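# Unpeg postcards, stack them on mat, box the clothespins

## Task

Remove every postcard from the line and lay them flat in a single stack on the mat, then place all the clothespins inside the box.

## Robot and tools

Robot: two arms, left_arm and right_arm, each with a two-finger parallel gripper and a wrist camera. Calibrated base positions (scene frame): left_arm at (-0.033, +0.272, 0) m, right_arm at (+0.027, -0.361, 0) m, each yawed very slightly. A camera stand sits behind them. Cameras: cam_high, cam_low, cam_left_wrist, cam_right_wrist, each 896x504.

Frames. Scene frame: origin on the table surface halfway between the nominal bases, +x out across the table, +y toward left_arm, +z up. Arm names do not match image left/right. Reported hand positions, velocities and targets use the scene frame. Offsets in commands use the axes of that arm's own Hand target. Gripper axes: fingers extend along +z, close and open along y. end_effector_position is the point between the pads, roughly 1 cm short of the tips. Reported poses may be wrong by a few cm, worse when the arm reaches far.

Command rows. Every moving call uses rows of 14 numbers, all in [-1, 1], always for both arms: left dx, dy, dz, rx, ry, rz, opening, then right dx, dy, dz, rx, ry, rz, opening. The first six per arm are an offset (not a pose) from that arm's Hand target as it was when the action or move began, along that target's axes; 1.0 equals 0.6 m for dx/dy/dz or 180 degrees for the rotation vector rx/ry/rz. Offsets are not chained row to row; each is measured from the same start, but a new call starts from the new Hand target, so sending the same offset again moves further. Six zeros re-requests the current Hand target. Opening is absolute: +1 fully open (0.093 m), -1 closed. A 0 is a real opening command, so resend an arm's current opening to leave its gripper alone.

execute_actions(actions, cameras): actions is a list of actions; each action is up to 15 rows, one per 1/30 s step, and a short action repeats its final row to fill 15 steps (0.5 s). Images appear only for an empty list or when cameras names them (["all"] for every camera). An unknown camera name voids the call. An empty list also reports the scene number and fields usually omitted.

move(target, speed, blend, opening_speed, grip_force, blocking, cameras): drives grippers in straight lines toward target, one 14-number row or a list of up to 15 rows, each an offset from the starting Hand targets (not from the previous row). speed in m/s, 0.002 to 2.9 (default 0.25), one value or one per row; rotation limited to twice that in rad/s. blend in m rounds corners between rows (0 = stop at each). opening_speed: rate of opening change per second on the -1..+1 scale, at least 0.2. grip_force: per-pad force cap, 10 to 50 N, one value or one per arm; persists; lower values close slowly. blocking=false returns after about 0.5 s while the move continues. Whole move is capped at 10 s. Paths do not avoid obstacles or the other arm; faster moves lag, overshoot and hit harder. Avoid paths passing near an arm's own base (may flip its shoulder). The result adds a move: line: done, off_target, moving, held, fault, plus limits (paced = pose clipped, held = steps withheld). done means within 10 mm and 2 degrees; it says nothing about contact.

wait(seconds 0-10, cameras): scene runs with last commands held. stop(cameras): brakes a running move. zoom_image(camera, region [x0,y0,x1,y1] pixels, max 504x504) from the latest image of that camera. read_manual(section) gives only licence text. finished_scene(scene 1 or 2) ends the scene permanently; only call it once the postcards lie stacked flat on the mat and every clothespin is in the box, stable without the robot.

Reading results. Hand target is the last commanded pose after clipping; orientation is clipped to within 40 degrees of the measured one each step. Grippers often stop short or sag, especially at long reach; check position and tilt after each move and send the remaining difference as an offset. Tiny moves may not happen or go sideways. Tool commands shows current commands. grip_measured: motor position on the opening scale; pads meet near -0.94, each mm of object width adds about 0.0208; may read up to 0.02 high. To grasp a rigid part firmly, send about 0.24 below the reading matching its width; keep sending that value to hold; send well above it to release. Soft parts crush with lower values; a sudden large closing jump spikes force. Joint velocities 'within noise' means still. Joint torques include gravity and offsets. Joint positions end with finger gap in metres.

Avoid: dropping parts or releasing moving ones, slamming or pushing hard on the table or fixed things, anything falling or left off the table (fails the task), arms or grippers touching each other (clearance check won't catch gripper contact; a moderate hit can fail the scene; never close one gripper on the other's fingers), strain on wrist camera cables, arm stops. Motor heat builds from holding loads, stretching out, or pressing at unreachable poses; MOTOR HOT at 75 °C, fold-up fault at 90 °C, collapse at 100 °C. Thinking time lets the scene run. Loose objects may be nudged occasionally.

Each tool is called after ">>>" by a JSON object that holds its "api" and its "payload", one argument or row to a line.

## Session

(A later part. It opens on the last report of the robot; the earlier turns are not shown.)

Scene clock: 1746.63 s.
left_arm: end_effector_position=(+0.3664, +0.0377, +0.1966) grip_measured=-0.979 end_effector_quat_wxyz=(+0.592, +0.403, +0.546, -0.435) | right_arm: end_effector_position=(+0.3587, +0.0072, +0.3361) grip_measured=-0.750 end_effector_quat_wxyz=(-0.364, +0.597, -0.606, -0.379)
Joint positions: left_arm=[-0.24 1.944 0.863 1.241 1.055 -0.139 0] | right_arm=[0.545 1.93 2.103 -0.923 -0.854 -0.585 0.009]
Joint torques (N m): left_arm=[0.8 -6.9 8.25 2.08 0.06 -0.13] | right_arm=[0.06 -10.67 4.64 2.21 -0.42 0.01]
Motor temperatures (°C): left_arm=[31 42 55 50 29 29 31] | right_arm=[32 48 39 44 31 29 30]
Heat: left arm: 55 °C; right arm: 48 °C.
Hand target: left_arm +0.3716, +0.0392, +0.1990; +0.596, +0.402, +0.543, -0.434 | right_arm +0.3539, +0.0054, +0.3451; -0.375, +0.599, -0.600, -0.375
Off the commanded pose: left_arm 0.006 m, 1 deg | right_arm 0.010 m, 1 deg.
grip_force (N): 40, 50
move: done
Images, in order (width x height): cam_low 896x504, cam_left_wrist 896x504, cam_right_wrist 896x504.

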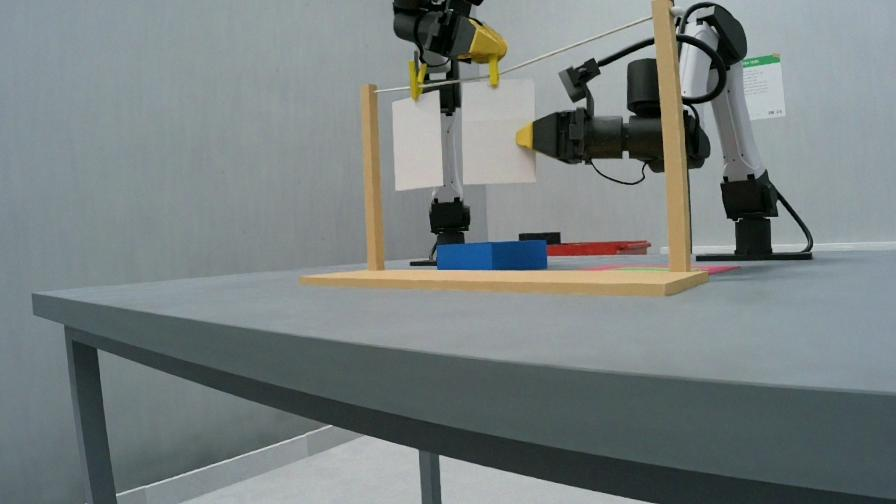

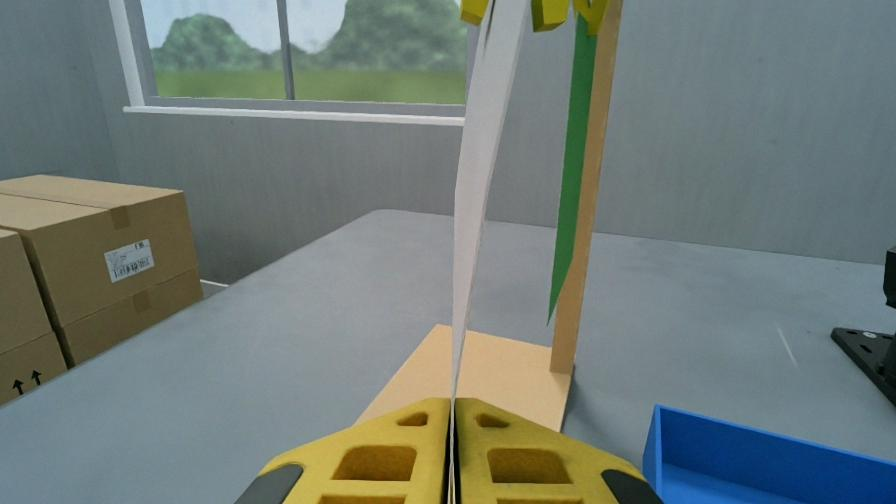

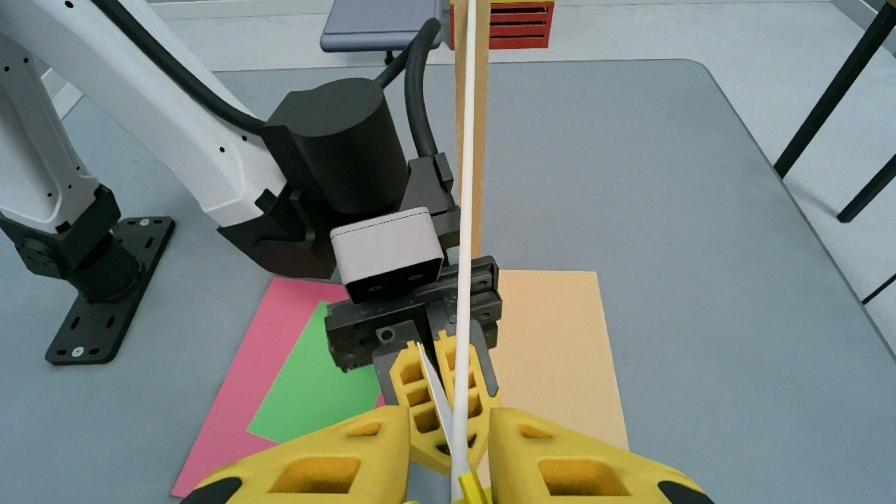

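>>> {"api": "move", "payload": {
  "target": [0,0,0,0,0,0,-1,-0.0749,0,-0.0365,0,0,0,-1],
  "speed": 0.05,
  "cameras": ["cam_right_wrist","cam_low","cam_left_wrist"]
}}

>>> {"api": "zoom_image", "payload": {
  "camera": "cam_low",
  "region": [400, 0, 600, 200]
}}

Scene clock: 1756.00 s.
left_arm: end_effector_position=(+0.3664, +0.0377, +0.1966) grip_measured=-0.979 end_effector_quat_wxyz=(+0.592, +0.403, +0.546, -0.435) | right_arm: end_effector_position=(+0.3541, +0.0038, +0.3924) grip_measured=-0.769 end_effector_quat_wxyz=(-0.370, +0.594, -0.606, -0.378)
Joint positions: left_arm=[-0.24 1.944 0.863 1.241 1.055 -0.139 0] | right_arm=[0.545 2.101 2.626 -1.256 -0.852 -0.574 0.008]
Joint torques (N m): left_arm=[0.88 -6.94 8.25 2.06 0.04 -0.13] | right_arm=[0.06 -8.08 6.49 2.06 -0.44 -0.09]
Motor temperatures (°C): left_arm=[31 42 55 50 29 29 31] | right_arm=[32 49 39 45 31 29 30]
Heat: left arm: 55 °C; right arm: 49 °C.
Hand target: left_arm +0.3716, +0.0392, +0.1990; +0.596, +0.402, +0.543, -0.434 | right_arm +0.3539, +0.0053, +0.3953; -0.375, +0.599, -0.600, -0.375
Off the commanded pose: left_arm 0.006 m, 1 deg | right_arm 0.003 m, 1 deg.
grip_force (N): 40, 50
move: done
Images, in order (width x height): cam_low 896x504, cam_left_wrist 896x504, cam_right_wrist 896x504.

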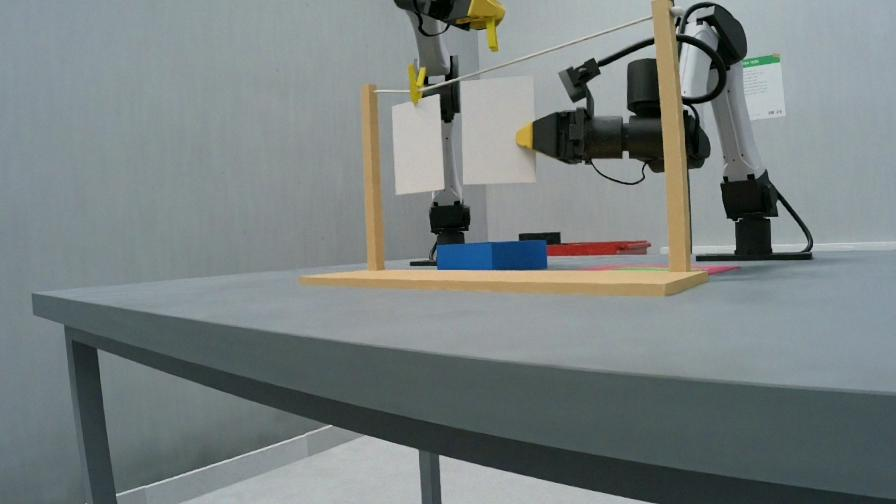

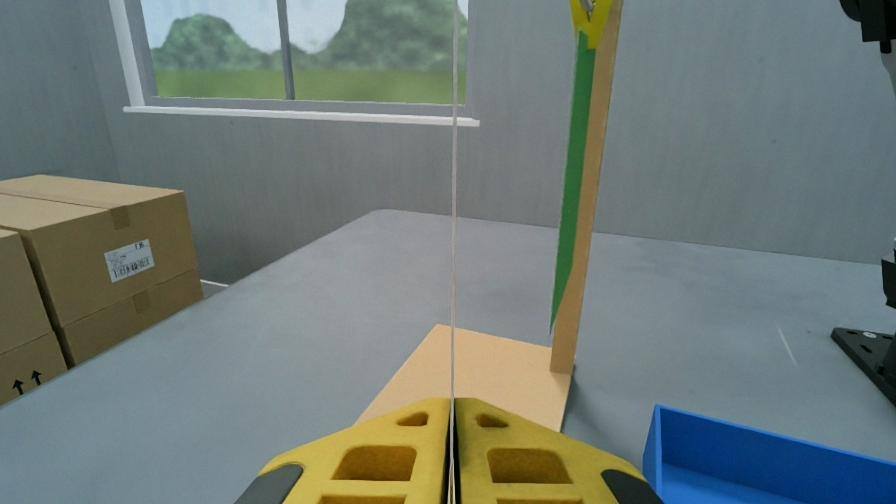

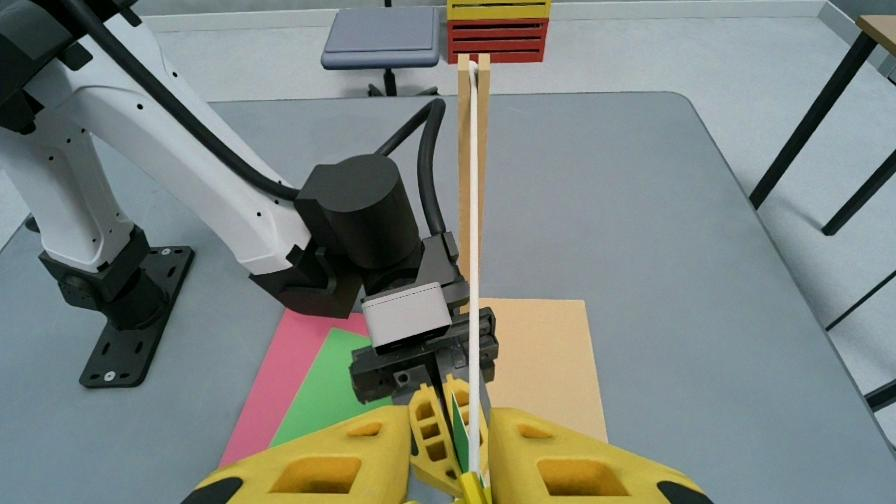

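Scaled by 2.520.

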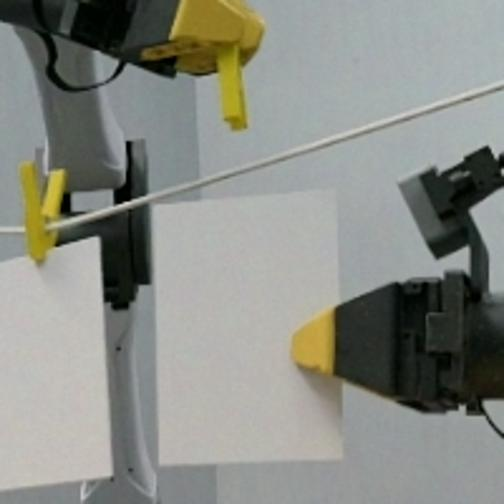

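>>> {"api": "move", "payload": {
  "target": [
    [0,0,0,0,0,0,-1,0.085,0.14,-0.079,0,0,0,-1],
    [0,0,0,0,0,0,-1,0.3085,0.2317,-0.0813,0,0.1611,0,-1]
  ],
  "speed": 0.2,
  "blend": [0.03,0],
  "cameras": ["cam_right_wrist","cam_high"]
}}

Scene clock: 1784.47 s.
left_arm: end_effector_position=(+0.3664, +0.0377, +0.1966) grip_measured=-0.979 end_effector_quat_wxyz=(+0.592, +0.403, +0.546, -0.435) | right_arm: end_effector_position=(+0.2185, -0.1170, +0.2492) grip_measured=-0.769 end_effector_quat_wxyz=(-0.210, +0.668, -0.680, -0.217)
Joint positions: left_arm=[-0.24 1.944 0.863 1.241 1.055 -0.139 0] | right_arm=[0.62 1.397 1.486 -1.259 -0.478 -0.8 0.008]
Joint torques (N m): left_arm=[0.84 -6.98 8.23 2.04 0.15 -0.16] | right_arm=[0.29 -5.57 4.53 1.44 -0.36 -0.11]
Motor temperatures (°C): left_arm=[31 42 55 51 29 29 31] | right_arm=[32 48 41 44 31 29 31]
Heat: left arm: 55 °C; right arm: 48 °C.
Hand target: left_arm +0.3716, +0.0392, +0.1990; +0.596, +0.402, +0.543, -0.434 | right_arm +0.2145, -0.1192, +0.2503; -0.213, +0.674, -0.675, -0.213
Off the commanded pose: left_arm 0.006 m, 1 deg | right_arm 0.005 m, 1 deg.
grip_force (N): 40, 50
move: done
Images, in order (width x height): cam_high 896x504, cam_right_wrist 896x504.

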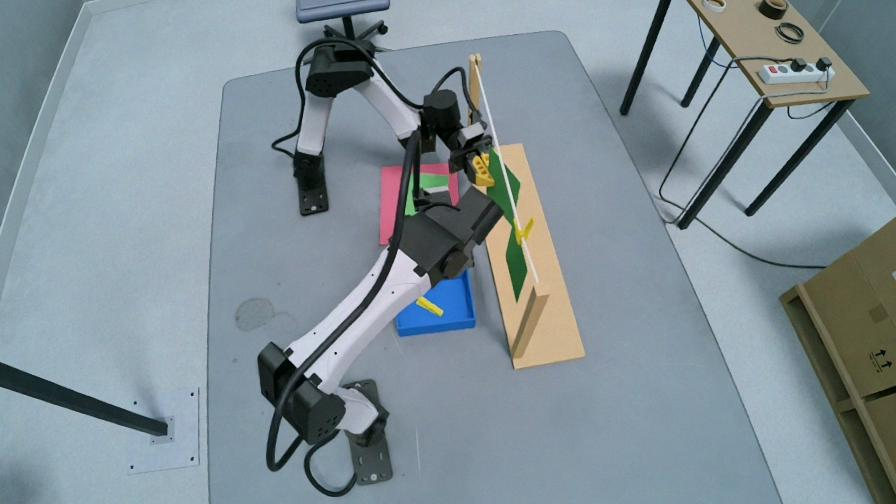

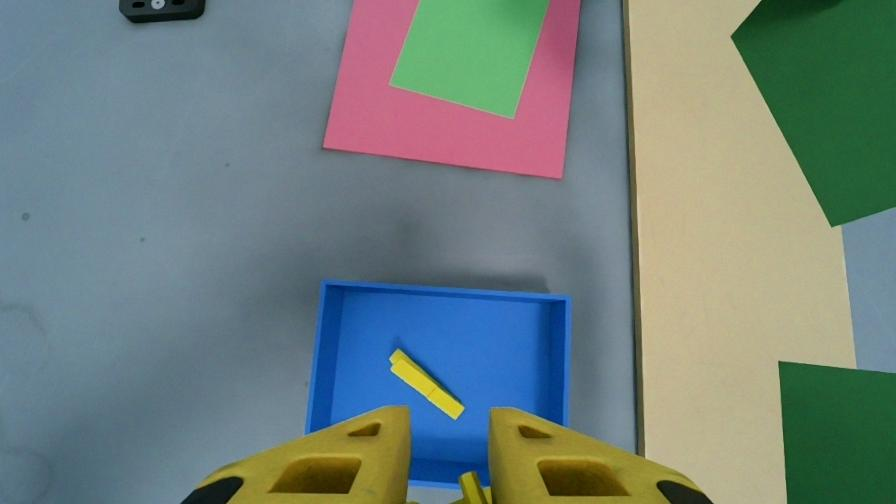

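>>> {"api": "move", "payload": {
  "target": [
    [0,0,0,0,0,0,-1,0.0628,-0.0408,0.0578,0,0,0,-1],
    [0,0,0,0,0,0,-1,0.1718,-0.0408,0.2133,0,0,0,-1]
  ],
  "speed": 0.15,
  "blend": [0.015,0],
  "cameras": ["cam_right_wrist","cam_low"]
}}

>>> {"api": "zoom_image", "payload": {
  "camera": "cam_low",
  "region": [400, 150, 600, 300]
}}

Scene clock: 1824.60 s.
left_arm: end_effector_position=(+0.3664, +0.0377, +0.1966) grip_measured=-0.979 end_effector_quat_wxyz=(+0.592, +0.403, +0.546, -0.435) | right_arm: end_effector_position=(+0.2386, -0.1325, +0.0867) grip_measured=-0.769 end_effector_quat_wxyz=(-0.207, +0.674, -0.679, -0.203)
Joint positions: left_arm=[-0.24 1.944 0.863 1.241 1.055 -0.139 0] | right_arm=[0.538 1.437 0.879 -0.66 -0.481 -0.904 0.008]
Joint torques (N m): left_arm=[1.02 -6.72 8.32 2 0.09 -0.13] | right_arm=[-0.88 -4.18 4.68 1.58 -0.74 -0.05]
Motor temperatures (°C): left_arm=[31 42 55 51 28 29 31] | right_arm=[32 44 39 42 31 29 31]
Heat: left arm: 55 °C; right arm: 44 °C.
Hand target: left_arm +0.3716, +0.0392, +0.1990; +0.596, +0.402, +0.543, -0.434 | right_arm +0.2389, -0.1302, +0.0863; -0.213, +0.674, -0.675, -0.213
Off the commanded pose: left_arm 0.006 m, 1 deg | right_arm 0.002 m, 1 deg.
grip_force (N): 40, 50
move: done
Images, in order (width x height): cam_low 896x504, cam_right_wrist 896x504.

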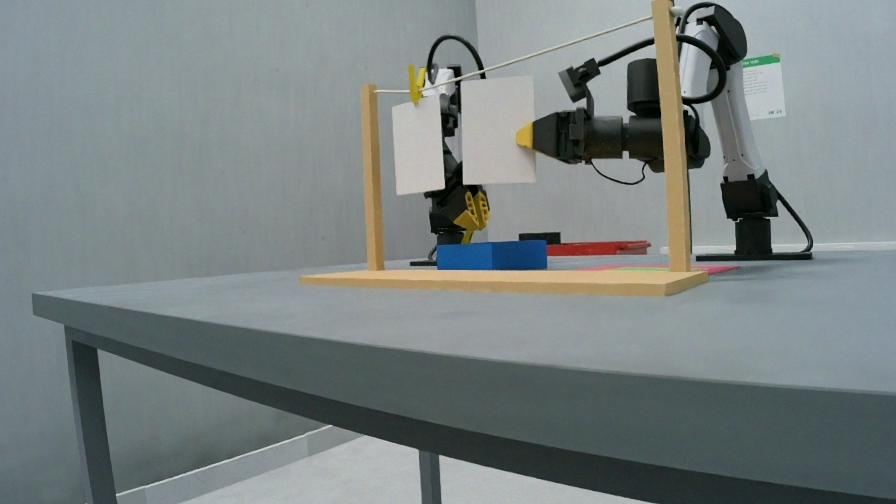

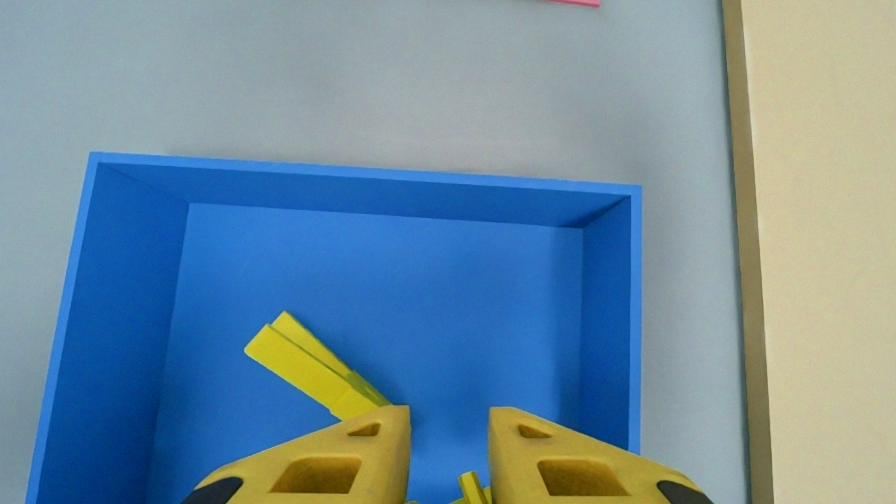

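Scaled by 2.520.

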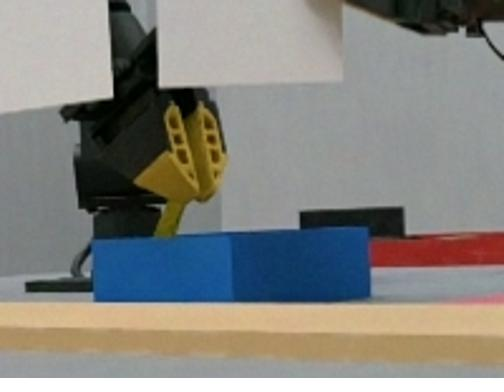

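>>> {"api": "move", "payload": {
  "target": [0,0,0,0,0,0,-1,0.0309,-0.01,0.0557,0,0,0,-1],
  "speed": 0.06,
  "cameras": ["cam_right_wrist","cam_low"]
}}

>>> {"api": "zoom_image", "payload": {
  "camera": "cam_low",
  "region": [400, 150, 600, 300]
}}

Scene clock: 1836.67 s.
left_arm: end_effector_position=(+0.3664, +0.0377, +0.1966) grip_measured=-0.979 end_effector_quat_wxyz=(+0.592, +0.403, +0.546, -0.435) | right_arm: end_effector_position=(+0.2421, -0.1278, +0.0540) grip_measured=-0.770 end_effector_quat_wxyz=(-0.206, +0.674, -0.678, -0.210)
Joint positions: left_arm=[-0.24 1.944 0.863 1.241 1.055 -0.139 0] | right_arm=[0.538 1.517 0.807 -0.51 -0.495 -0.904 0.008]
Joint torques (N m): left_arm=[0.73 -6.89 8.28 2.05 0.09 -0.11] | right_arm=[-0.84 -3.47 3.84 1.82 -0.59 -0.05]
Motor temperatures (°C): left_arm=[31 42 55 51 28 29 31] | right_arm=[32 43 38 41 31 29 31]
Heat: left arm: 55 °C; right arm: 43 °C.
Hand target: left_arm +0.3716, +0.0392, +0.1990; +0.596, +0.402, +0.543, -0.434 | right_arm +0.2449, -0.1262, +0.0483; -0.213, +0.674, -0.675, -0.213
Off the commanded pose: left_arm 0.006 m, 1 deg | right_arm 0.007 m, 1 deg.
grip_force (N): 40, 50
move: done
Images, in order (width x height): cam_low 896x504, cam_right_wrist 896x504.

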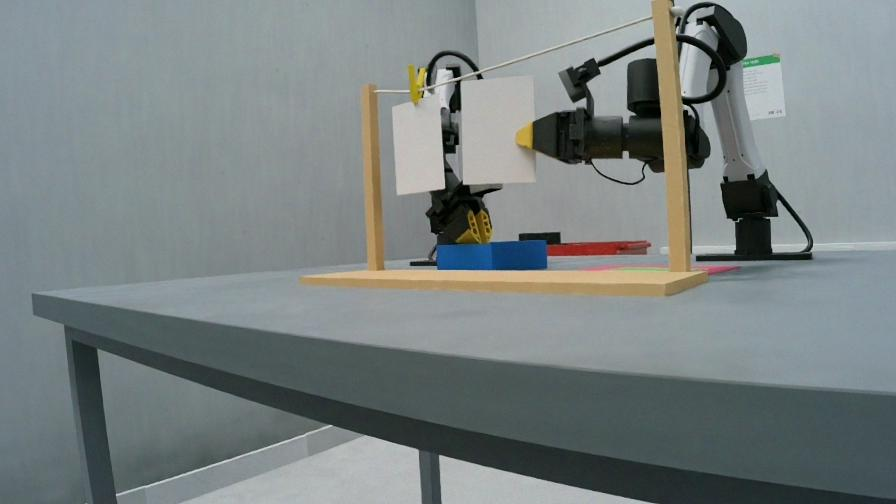

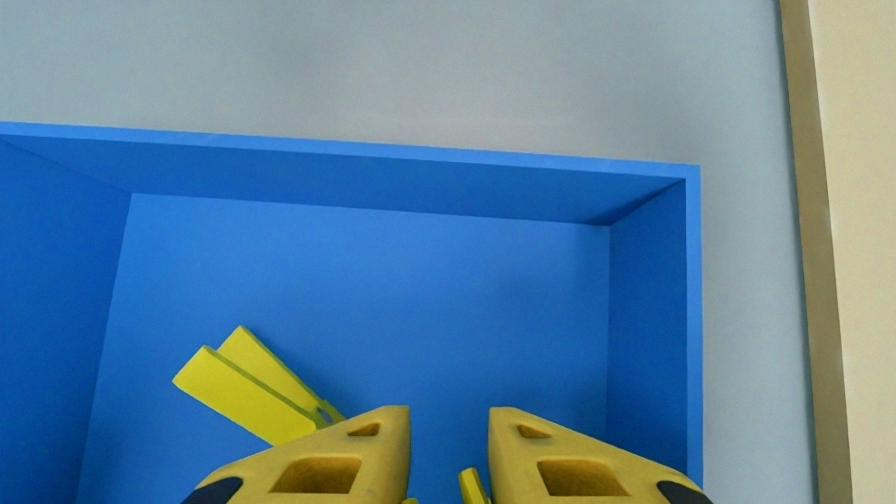

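Scaled by 2.520.

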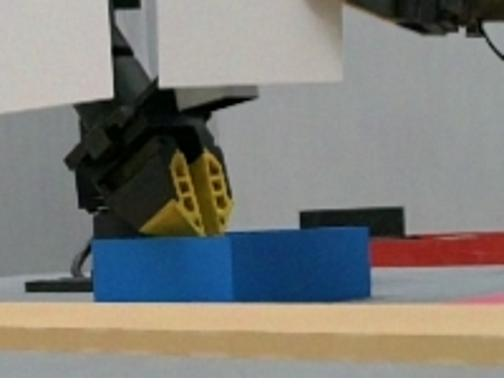

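>>> {"api": "move", "payload": {
  "target": [
    [0,0,0,0,0,0,-1,0.0077,0,0.011,0,0,0,-1],
    [0,0,0,0,0,0,-1,0.0077,0,0.011,0,0,0,-0.2]
  ],
  "speed": 0.05,
  "opening_speed": 0.5,
  "cameras": ["cam_right_wrist"]
}}

Scene clock: 1846.60 s.
left_arm: end_effector_position=(+0.3664, +0.0377, +0.1966) grip_measured=-0.979 end_effector_quat_wxyz=(+0.592, +0.403, +0.546, -0.435) | right_arm: end_effector_position=(+0.2450, -0.1230, +0.0455) grip_measured=-0.201 end_effector_quat_wxyz=(-0.217, +0.674, -0.672, -0.216)
Joint positions: left_arm=[-0.24 1.944 0.863 1.241 1.055 -0.139 0] | right_arm=[0.538 1.546 0.782 -0.436 -0.512 -0.904 0.036]
Joint torques (N m): left_arm=[0.75 -6.97 8.24 2.08 0.09 -0.12] | right_arm=[-0.83 -4.36 4.12 1.48 -0.4 -0.03]
Motor temperatures (°C): left_arm=[31 42 55 51 28 29 31] | right_arm=[32 42 38 41 31 29 31]
Heat: left arm: 55 °C; right arm: 42 °C.
Hand target: left_arm +0.3716, +0.0392, +0.1990; +0.596, +0.402, +0.543, -0.434 | right_arm +0.2449, -0.1262, +0.0402; -0.213, +0.674, -0.675, -0.213
Off the commanded pose: left_arm 0.006 m, 1 deg | right_arm 0.006 m, 1 deg.
grip_force (N): 40, 50
move: done; target 2's new opening was sent with right_arm's hand 0.012 m and 1 deg from that target
Images, in order (width x height): cam_right_wrist 896x504.

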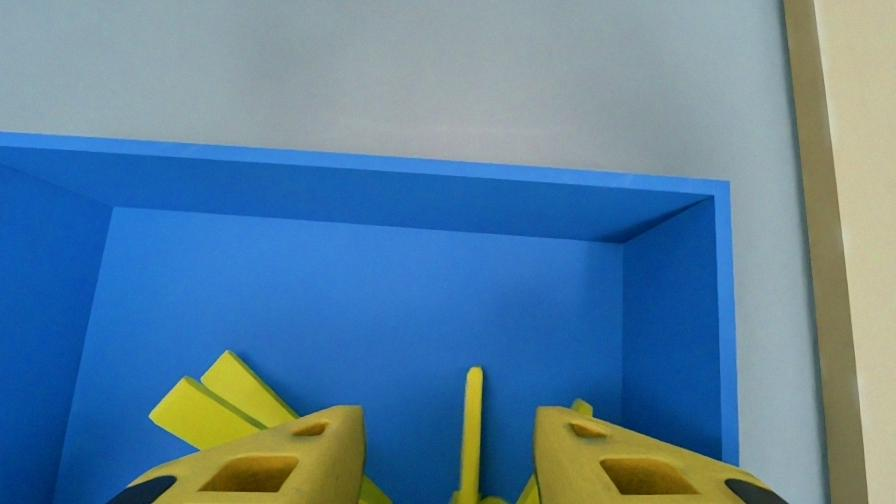

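>>> {"api": "move", "payload": {
  "target": [
    [0,0,0,0,0,0,-1,0,0,-0.0833,0,0,0,-0.2],
    [0,0,0,0,0,0,-1,-0.05,0,-0.25,0,0,0,-0.2]
  ],
  "speed": [0.06,0.15],
  "cameras": ["cam_right_wrist"]
}}

Scene clock: 1856.33 s.
left_arm: end_effector_position=(+0.3664, +0.0377, +0.1966) grip_measured=-0.979 end_effector_quat_wxyz=(+0.592, +0.403, +0.546, -0.435) | right_arm: end_effector_position=(+0.2418, -0.1907, +0.1687) grip_measured=-0.201 end_effector_quat_wxyz=(-0.195, +0.672, -0.683, -0.209)
Joint positions: left_arm=[-0.24 1.944 0.863 1.241 1.055 -0.139 0] | right_arm=[0.312 1.355 1.157 -1.169 -0.547 -1.15 0.036]
Joint torques (N m): left_arm=[1.09 -6.86 8.2 2.04 0.13 -0.13] | right_arm=[-0.96 -4.33 7.46 0.9 -0.81 -0.12]
Motor temperatures (°C): left_arm=[31 42 55 51 28 29 31] | right_arm=[32 42 38 40 31 29 31]
Heat: left arm: 55 °C; right arm: 42 °C.
Hand target: left_arm +0.3716, +0.0392, +0.1990; +0.596, +0.402, +0.543, -0.434 | right_arm +0.2448, -0.1877, +0.1803; -0.213, +0.674, -0.675, -0.213
Off the commanded pose: left_arm 0.006 m, 1 deg | right_arm 0.012 m, 2 deg.
grip_force (N): 40, 50
move: off_target (right_arm)
Images, in order (width x height): cam_right_wrist 896x504.

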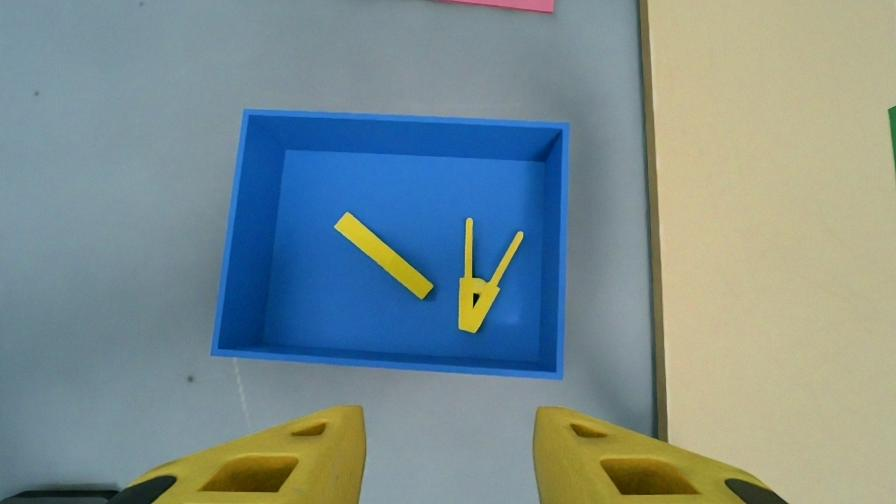

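>>> {"api": "move", "payload": {
  "target": [
    [-0.0672,-0.1188,-0.0683,0,0,0,-1,0,0,0,0,0,0,-0.2],
    [-0.0763,-0.1603,-0.2647,-0.04,0.1914,-0.4739,-1,0,0,0,0,0,0,-0.2]
  ],
  "speed": 0.15,
  "blend": [0.02,0],
  "cameras": ["cam_high","cam_left_wrist","cam_low"]
}}

Scene clock: 1911.17 s.
left_arm: end_effector_position=(+0.2309, +0.1628, +0.2254) grip_measured=-0.979 end_effector_quat_wxyz=(+0.019, -0.010, +0.830, -0.557) | right_arm: end_effector_position=(+0.2417, -0.1907, +0.1687) grip_measured=-0.201 end_effector_quat_wxyz=(-0.195, +0.672, -0.683, -0.209)
Joint positions: left_arm=[0.147 1.617 1.307 -1.573 1.161 0.359 0] | right_arm=[0.312 1.355 1.157 -1.169 -0.547 -1.15 0.036]
Joint torques (N m): left_arm=[0.65 -6.02 8.12 -0.28 0.62 -0.1] | right_arm=[-0.96 -4.33 7.47 0.9 -0.81 -0.12]
Motor temperatures (°C): left_arm=[31 42 55 50 29 29 31] | right_arm=[32 41 41 38 31 29 30]
Heat: left arm: 55 °C; right arm: 41 °C.
Hand target: left_arm +0.2312, +0.1653, +0.2301; +0.000, +0.000, +0.829, -0.559 | right_arm +0.2448, -0.1877, +0.1803; -0.213, +0.674, -0.675, -0.213
Off the commanded pose: left_arm 0.005 m, 3 deg | right_arm 0.012 m, 2 deg.
joint sent to its limit (left arm) — joint 4 (wrist pitch), lower limit. The joint targets are off in orientation, not in position.
grip_force (N): 40, 50
move: off_target (left_arm, right_arm)
Images, in order (width x height): cam_high 896x504, cam_low 896x504, cam_left_wrist 896x504.

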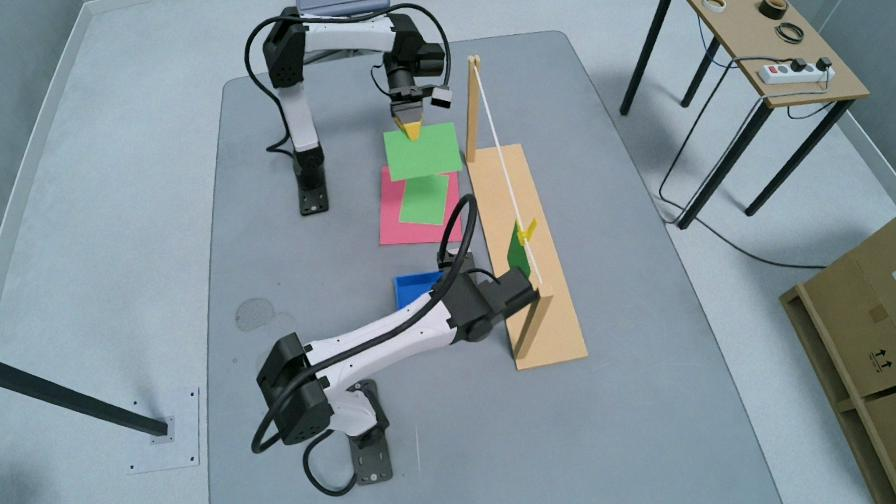

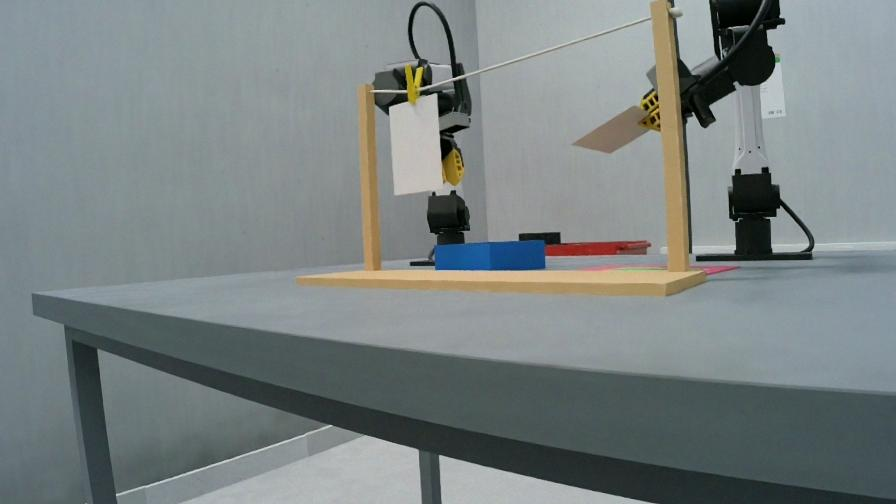

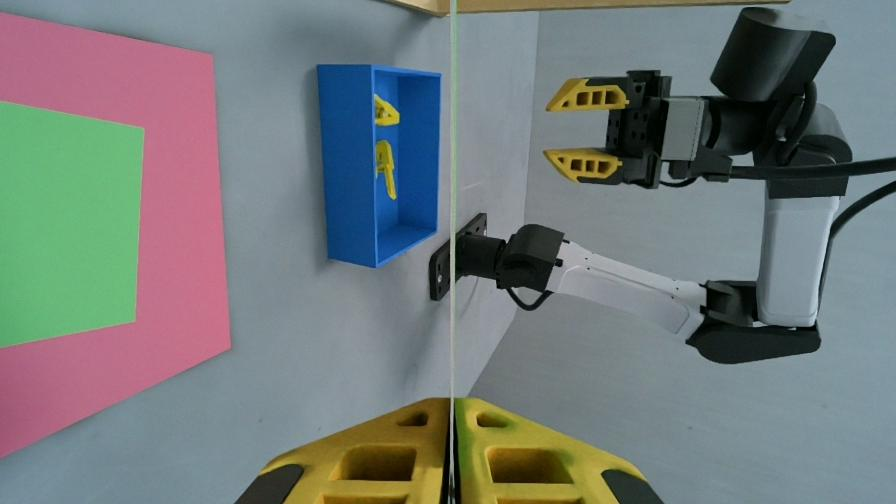

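>>> {"api": "move", "payload": {
  "target": [-0.0052,0.244,0.0857,0,0,0,-1,0,0,0,0,0,0,-0.2],
  "speed": 0.15,
  "cameras": ["cam_high","cam_left_wrist","cam_low"]
}}

>>> {"api": "zoom_image", "payload": {
  "camera": "cam_high",
  "region": [340, 100, 520, 260]
}}

Scene clock: 1946.13 s.
left_arm: end_effector_position=(+0.2345, +0.1710, +0.0783) grip_measured=-0.979 end_effector_quat_wxyz=(-0.006, -0.006, +0.828, -0.561) | right_arm: end_effector_position=(+0.2417, -0.1907, +0.1687) grip_measured=-0.201 end_effector_quat_wxyz=(-0.195, +0.672, -0.683, -0.209)
Joint positions: left_arm=[0.172 1.915 1.012 -1.143 1.14 0.497 0] | right_arm=[0.312 1.355 1.157 -1.169 -0.547 -1.15 0.036]
Joint torques (N m): left_arm=[0.66 -6.19 4.55 -0.31 0.7 0.3] | right_arm=[-0.96 -4.33 7.46 0.9 -0.81 -0.12]
Motor temperatures (°C): left_arm=[31 42 54 44 29 29 31] | right_arm=[32 41 41 37 31 29 30]
Heat: left arm: 54 °C; right arm: 41 °C.
Hand target: left_arm +0.2343, +0.1725, +0.0750; +0.000, +0.000, +0.829, -0.559 | right_arm +0.2448, -0.1877, +0.1803; -0.213, +0.674, -0.675, -0.213
Off the commanded pose: left_arm 0.004 m, 1 deg | right_arm 0.012 m, 2 deg.
grip_force (N): 40, 50
move: off_target (right_arm)
Images, in order (width x height): cam_high 896x504, cam_low 896x504, cam_left_wrist 896x504.

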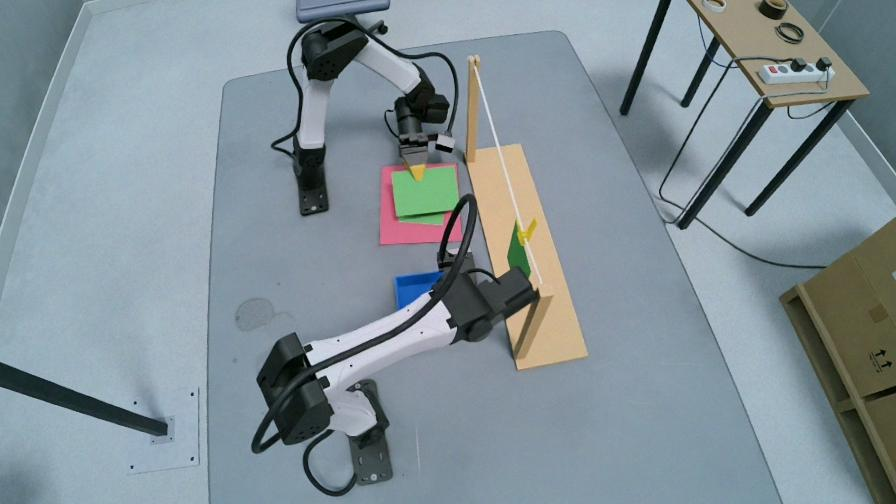

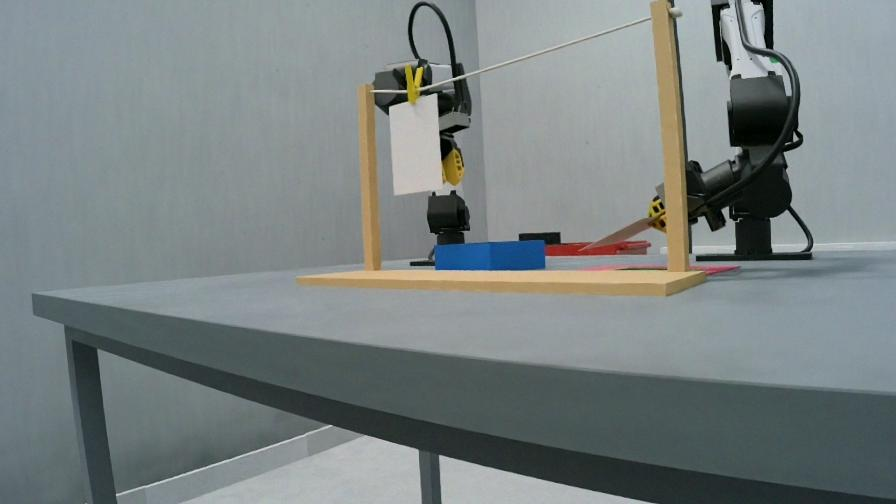

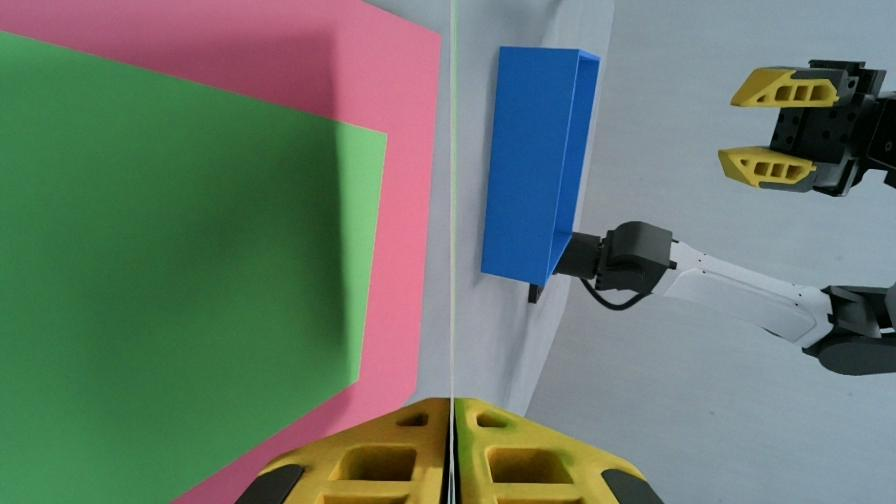

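Scaled by 2.800.

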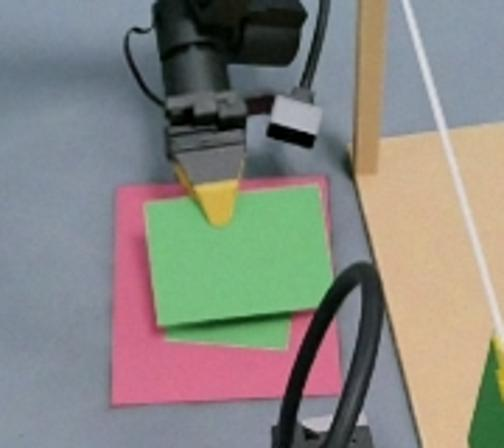

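>>> {"api": "move", "payload": {
  "target": [0,0.0541,0.0219,0,0,0,-1,0,0,0,0,0,0,-0.2],
  "speed": 0.08,
  "cameras": ["cam_high","cam_left_wrist","cam_low"]
}}

>>> {"api": "zoom_image", "payload": {
  "camera": "cam_low",
  "region": [540, 190, 720, 290]
}}

Scene clock: 1960.50 s.
left_arm: end_effector_position=(+0.2353, +0.1712, +0.0441) grip_measured=-0.979 end_effector_quat_wxyz=(-0.004, -0.004, +0.828, -0.560) | right_arm: end_effector_position=(+0.2417, -0.1907, +0.1687) grip_measured=-0.201 end_effector_quat_wxyz=(-0.195, +0.672, -0.683, -0.209)
Joint positions: left_arm=[0.172 2.007 0.972 -1.007 1.14 0.5 0] | right_arm=[0.312 1.355 1.157 -1.169 -0.547 -1.15 0.036]
Joint torques (N m): left_arm=[0.61 -6.49 3.92 -0.26 0.6 0.32] | right_arm=[-0.96 -4.33 7.47 0.9 -0.81 -0.12]
Heat: left arm: 52 °C; right arm: 41 °C.
Hand target: left_arm +0.2344, +0.1725, +0.0401; +0.000, +0.001, +0.829, -0.559 | right_arm +0.2448, -0.1877, +0.1803; -0.213, +0.674, -0.675, -0.213
Off the commanded pose: left_arm 0.004 m, 1 deg | right_arm 0.012 m, 2 deg.
grip_force (N): 40, 50
move: off_target (right_arm)
Images, in order (width x height): cam_high 896x504, cam_low 896x504, cam_left_wrist 896x504.

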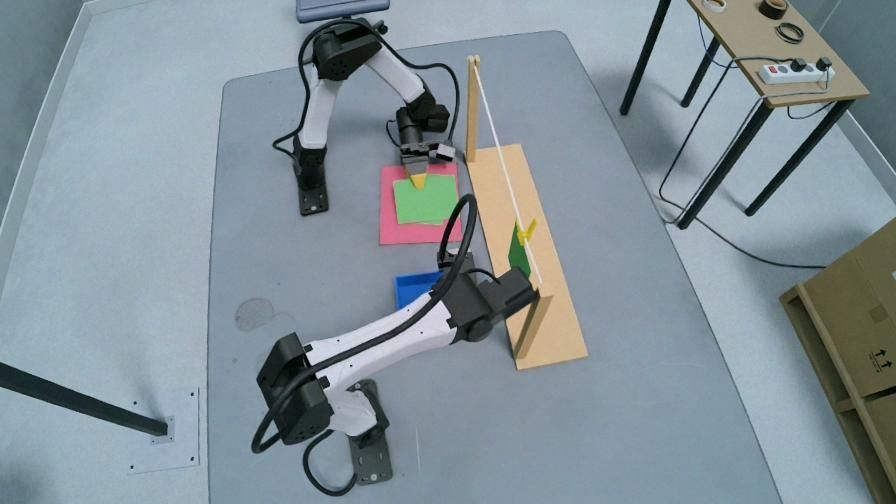

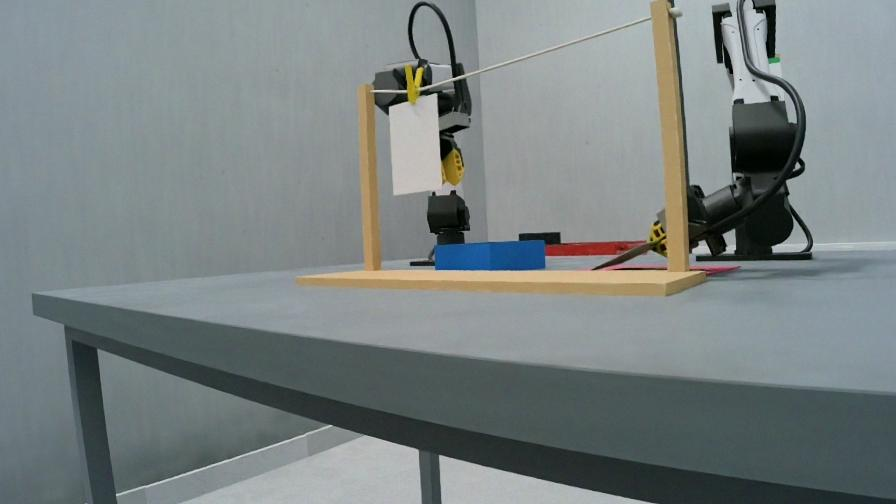

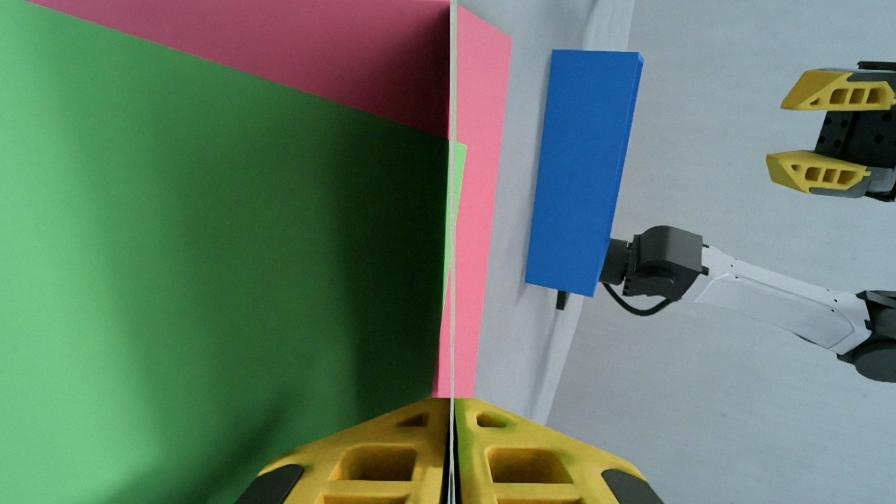

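Scaled by 2.800.

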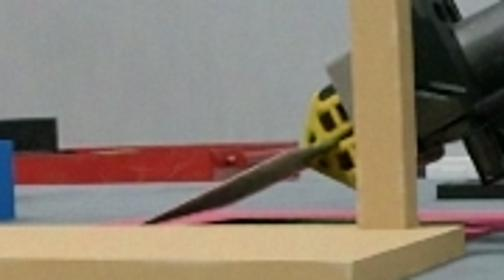

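>>> {"api": "move", "payload": {
  "target": [0,0.0139,0.0056,0,0,0,-1,0,0,0,0,0,0,-0.2],
  "speed": 0.05,
  "cameras": ["cam_high","cam_low"]
}}

>>> {"api": "zoom_image", "payload": {
  "camera": "cam_low",
  "region": [540, 190, 720, 290]
}}

>>> {"api": "zoom_image", "payload": {
  "camera": "cam_high",
  "region": [360, 130, 480, 260]
}}

Scene clock: 1967.87 s.
left_arm: end_effector_position=(+0.2354, +0.1703, +0.0395) grip_measured=-0.979 end_effector_quat_wxyz=(-0.004, -0.008, +0.824, -0.566) | right_arm: end_effector_position=(+0.2417, -0.1907, +0.1687) grip_measured=-0.201 end_effector_quat_wxyz=(-0.195, +0.672, -0.683, -0.209)
Joint positions: left_arm=[0.172 2.028 0.966 -0.99 1.153 0.501 0] | right_arm=[0.312 1.355 1.157 -1.169 -0.547 -1.15 0.036]
Joint torques (N m): left_arm=[0.73 -5.76 3.74 -0.08 0.47 0.22] | right_arm=[-0.96 -4.33 7.46 0.9 -0.81 -0.12]
Heat: left arm: 51 °C; right arm: 42 °C.
Hand target: left_arm +0.2343, +0.1725, +0.0310; +0.000, +0.001, +0.829, -0.559 | right_arm +0.2448, -0.1877, +0.1803; -0.213, +0.674, -0.675, -0.213
Off the commanded pose: left_arm 0.009 m, 1 deg | right_arm 0.012 m, 2 deg.
grip_force (N): 40, 50
move: off_target (right_arm)
Images, in order (width x height): cam_high 896x504, cam_low 896x504.

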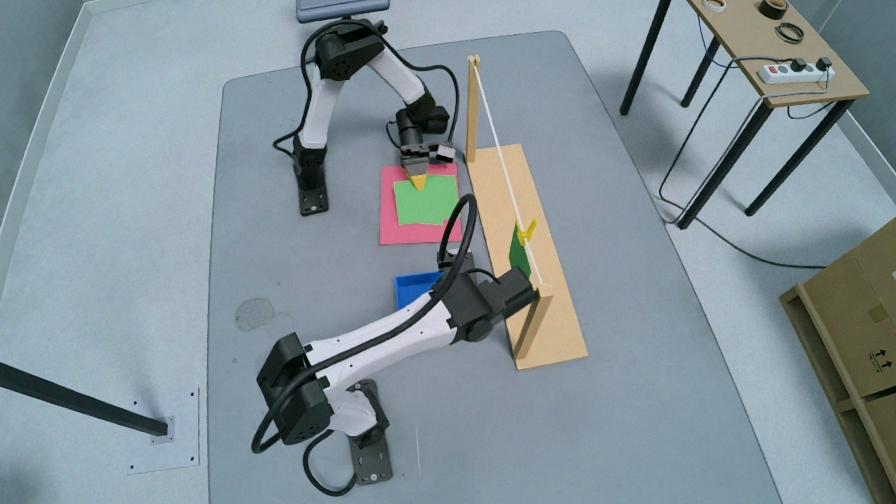

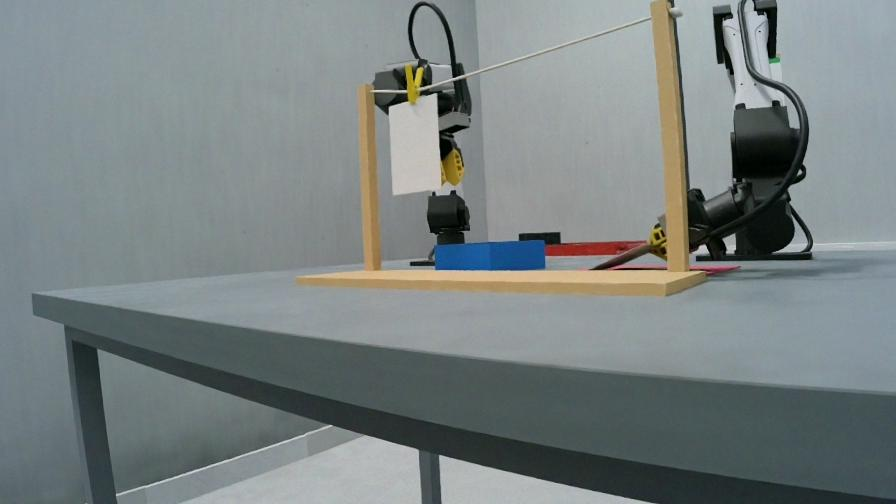

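Scaled by 2.800.

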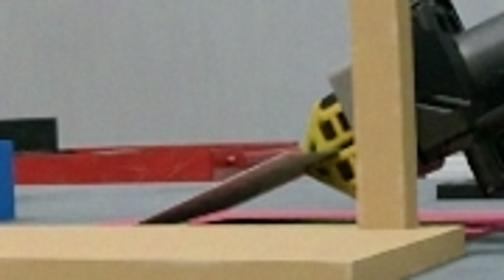

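Scaled by 3.877.

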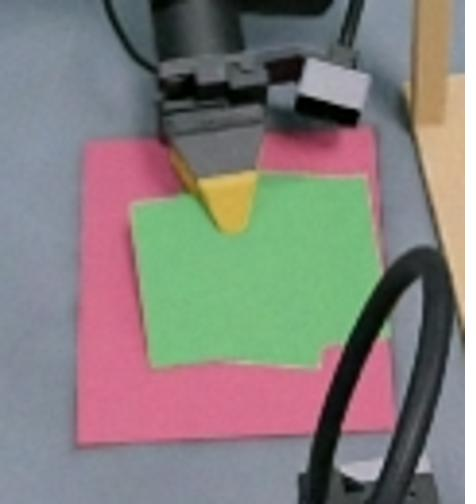

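>>> {"api": "move", "payload": {
  "target": [
    [0,-0.0232,-0.0094,0,0,0,-1,0,0,0,0,0,0,-0.2],
    [0.035,-0.0275,0.0039,0,0,0,-1,0,0,0,0,0,0,-0.2]
  ],
  "speed": 0.08,
  "blend": [0.003,0],
  "cameras": ["cam_high"]
}}

>>> {"api": "zoom_image", "payload": {
  "camera": "cam_high",
  "region": [360, 130, 480, 260]
}}

Scene clock: 1984.33 s.
left_arm: end_effector_position=(+0.2134, +0.1648, +0.0431) grip_measured=-0.979 end_effector_quat_wxyz=(-0.006, -0.005, +0.825, -0.564) | right_arm: end_effector_position=(+0.2417, -0.1907, +0.1687) grip_measured=-0.201 end_effector_quat_wxyz=(-0.195, +0.672, -0.683, -0.209)
Joint positions: left_arm=[0.166 1.954 0.87 -0.965 1.15 0.498 0] | right_arm=[0.312 1.355 1.157 -1.169 -0.547 -1.15 0.036]
Joint torques (N m): left_arm=[-0.05 -8.23 3.52 -0.33 0.59 -0.09] | right_arm=[-0.96 -4.33 7.47 0.9 -0.81 -0.12]
Heat: left arm: 50 °C; right arm: 42 °C.
Hand target: left_arm +0.2133, +0.1641, +0.0454; +0.000, +0.001, +0.829, -0.559 | right_arm +0.2448, -0.1877, +0.1803; -0.213, +0.674, -0.675, -0.213
Off the commanded pose: left_arm 0.002 m, 1 deg | right_arm 0.012 m, 2 deg.
grip_force (N): 40, 50
move: off_target (right_arm)
Images, in order (width x height): cam_high 896x504.

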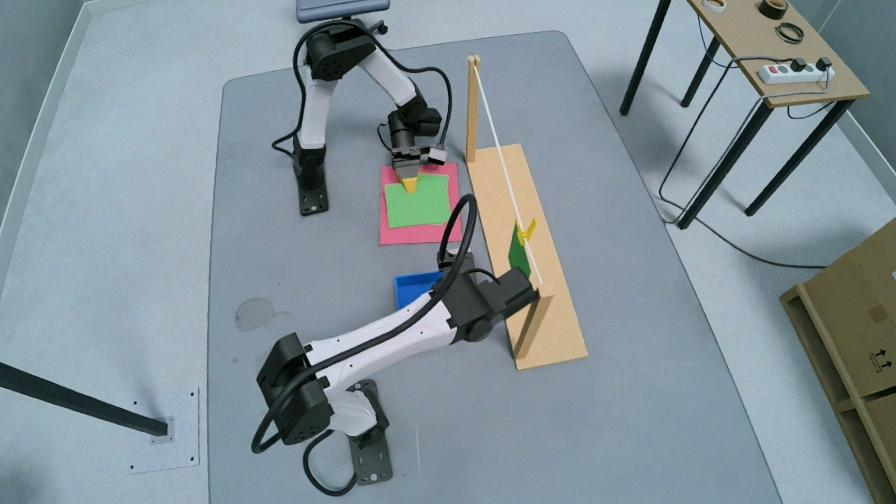

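Scaled by 3.877.

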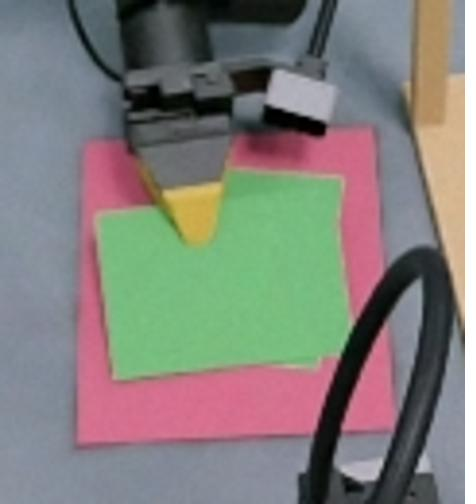

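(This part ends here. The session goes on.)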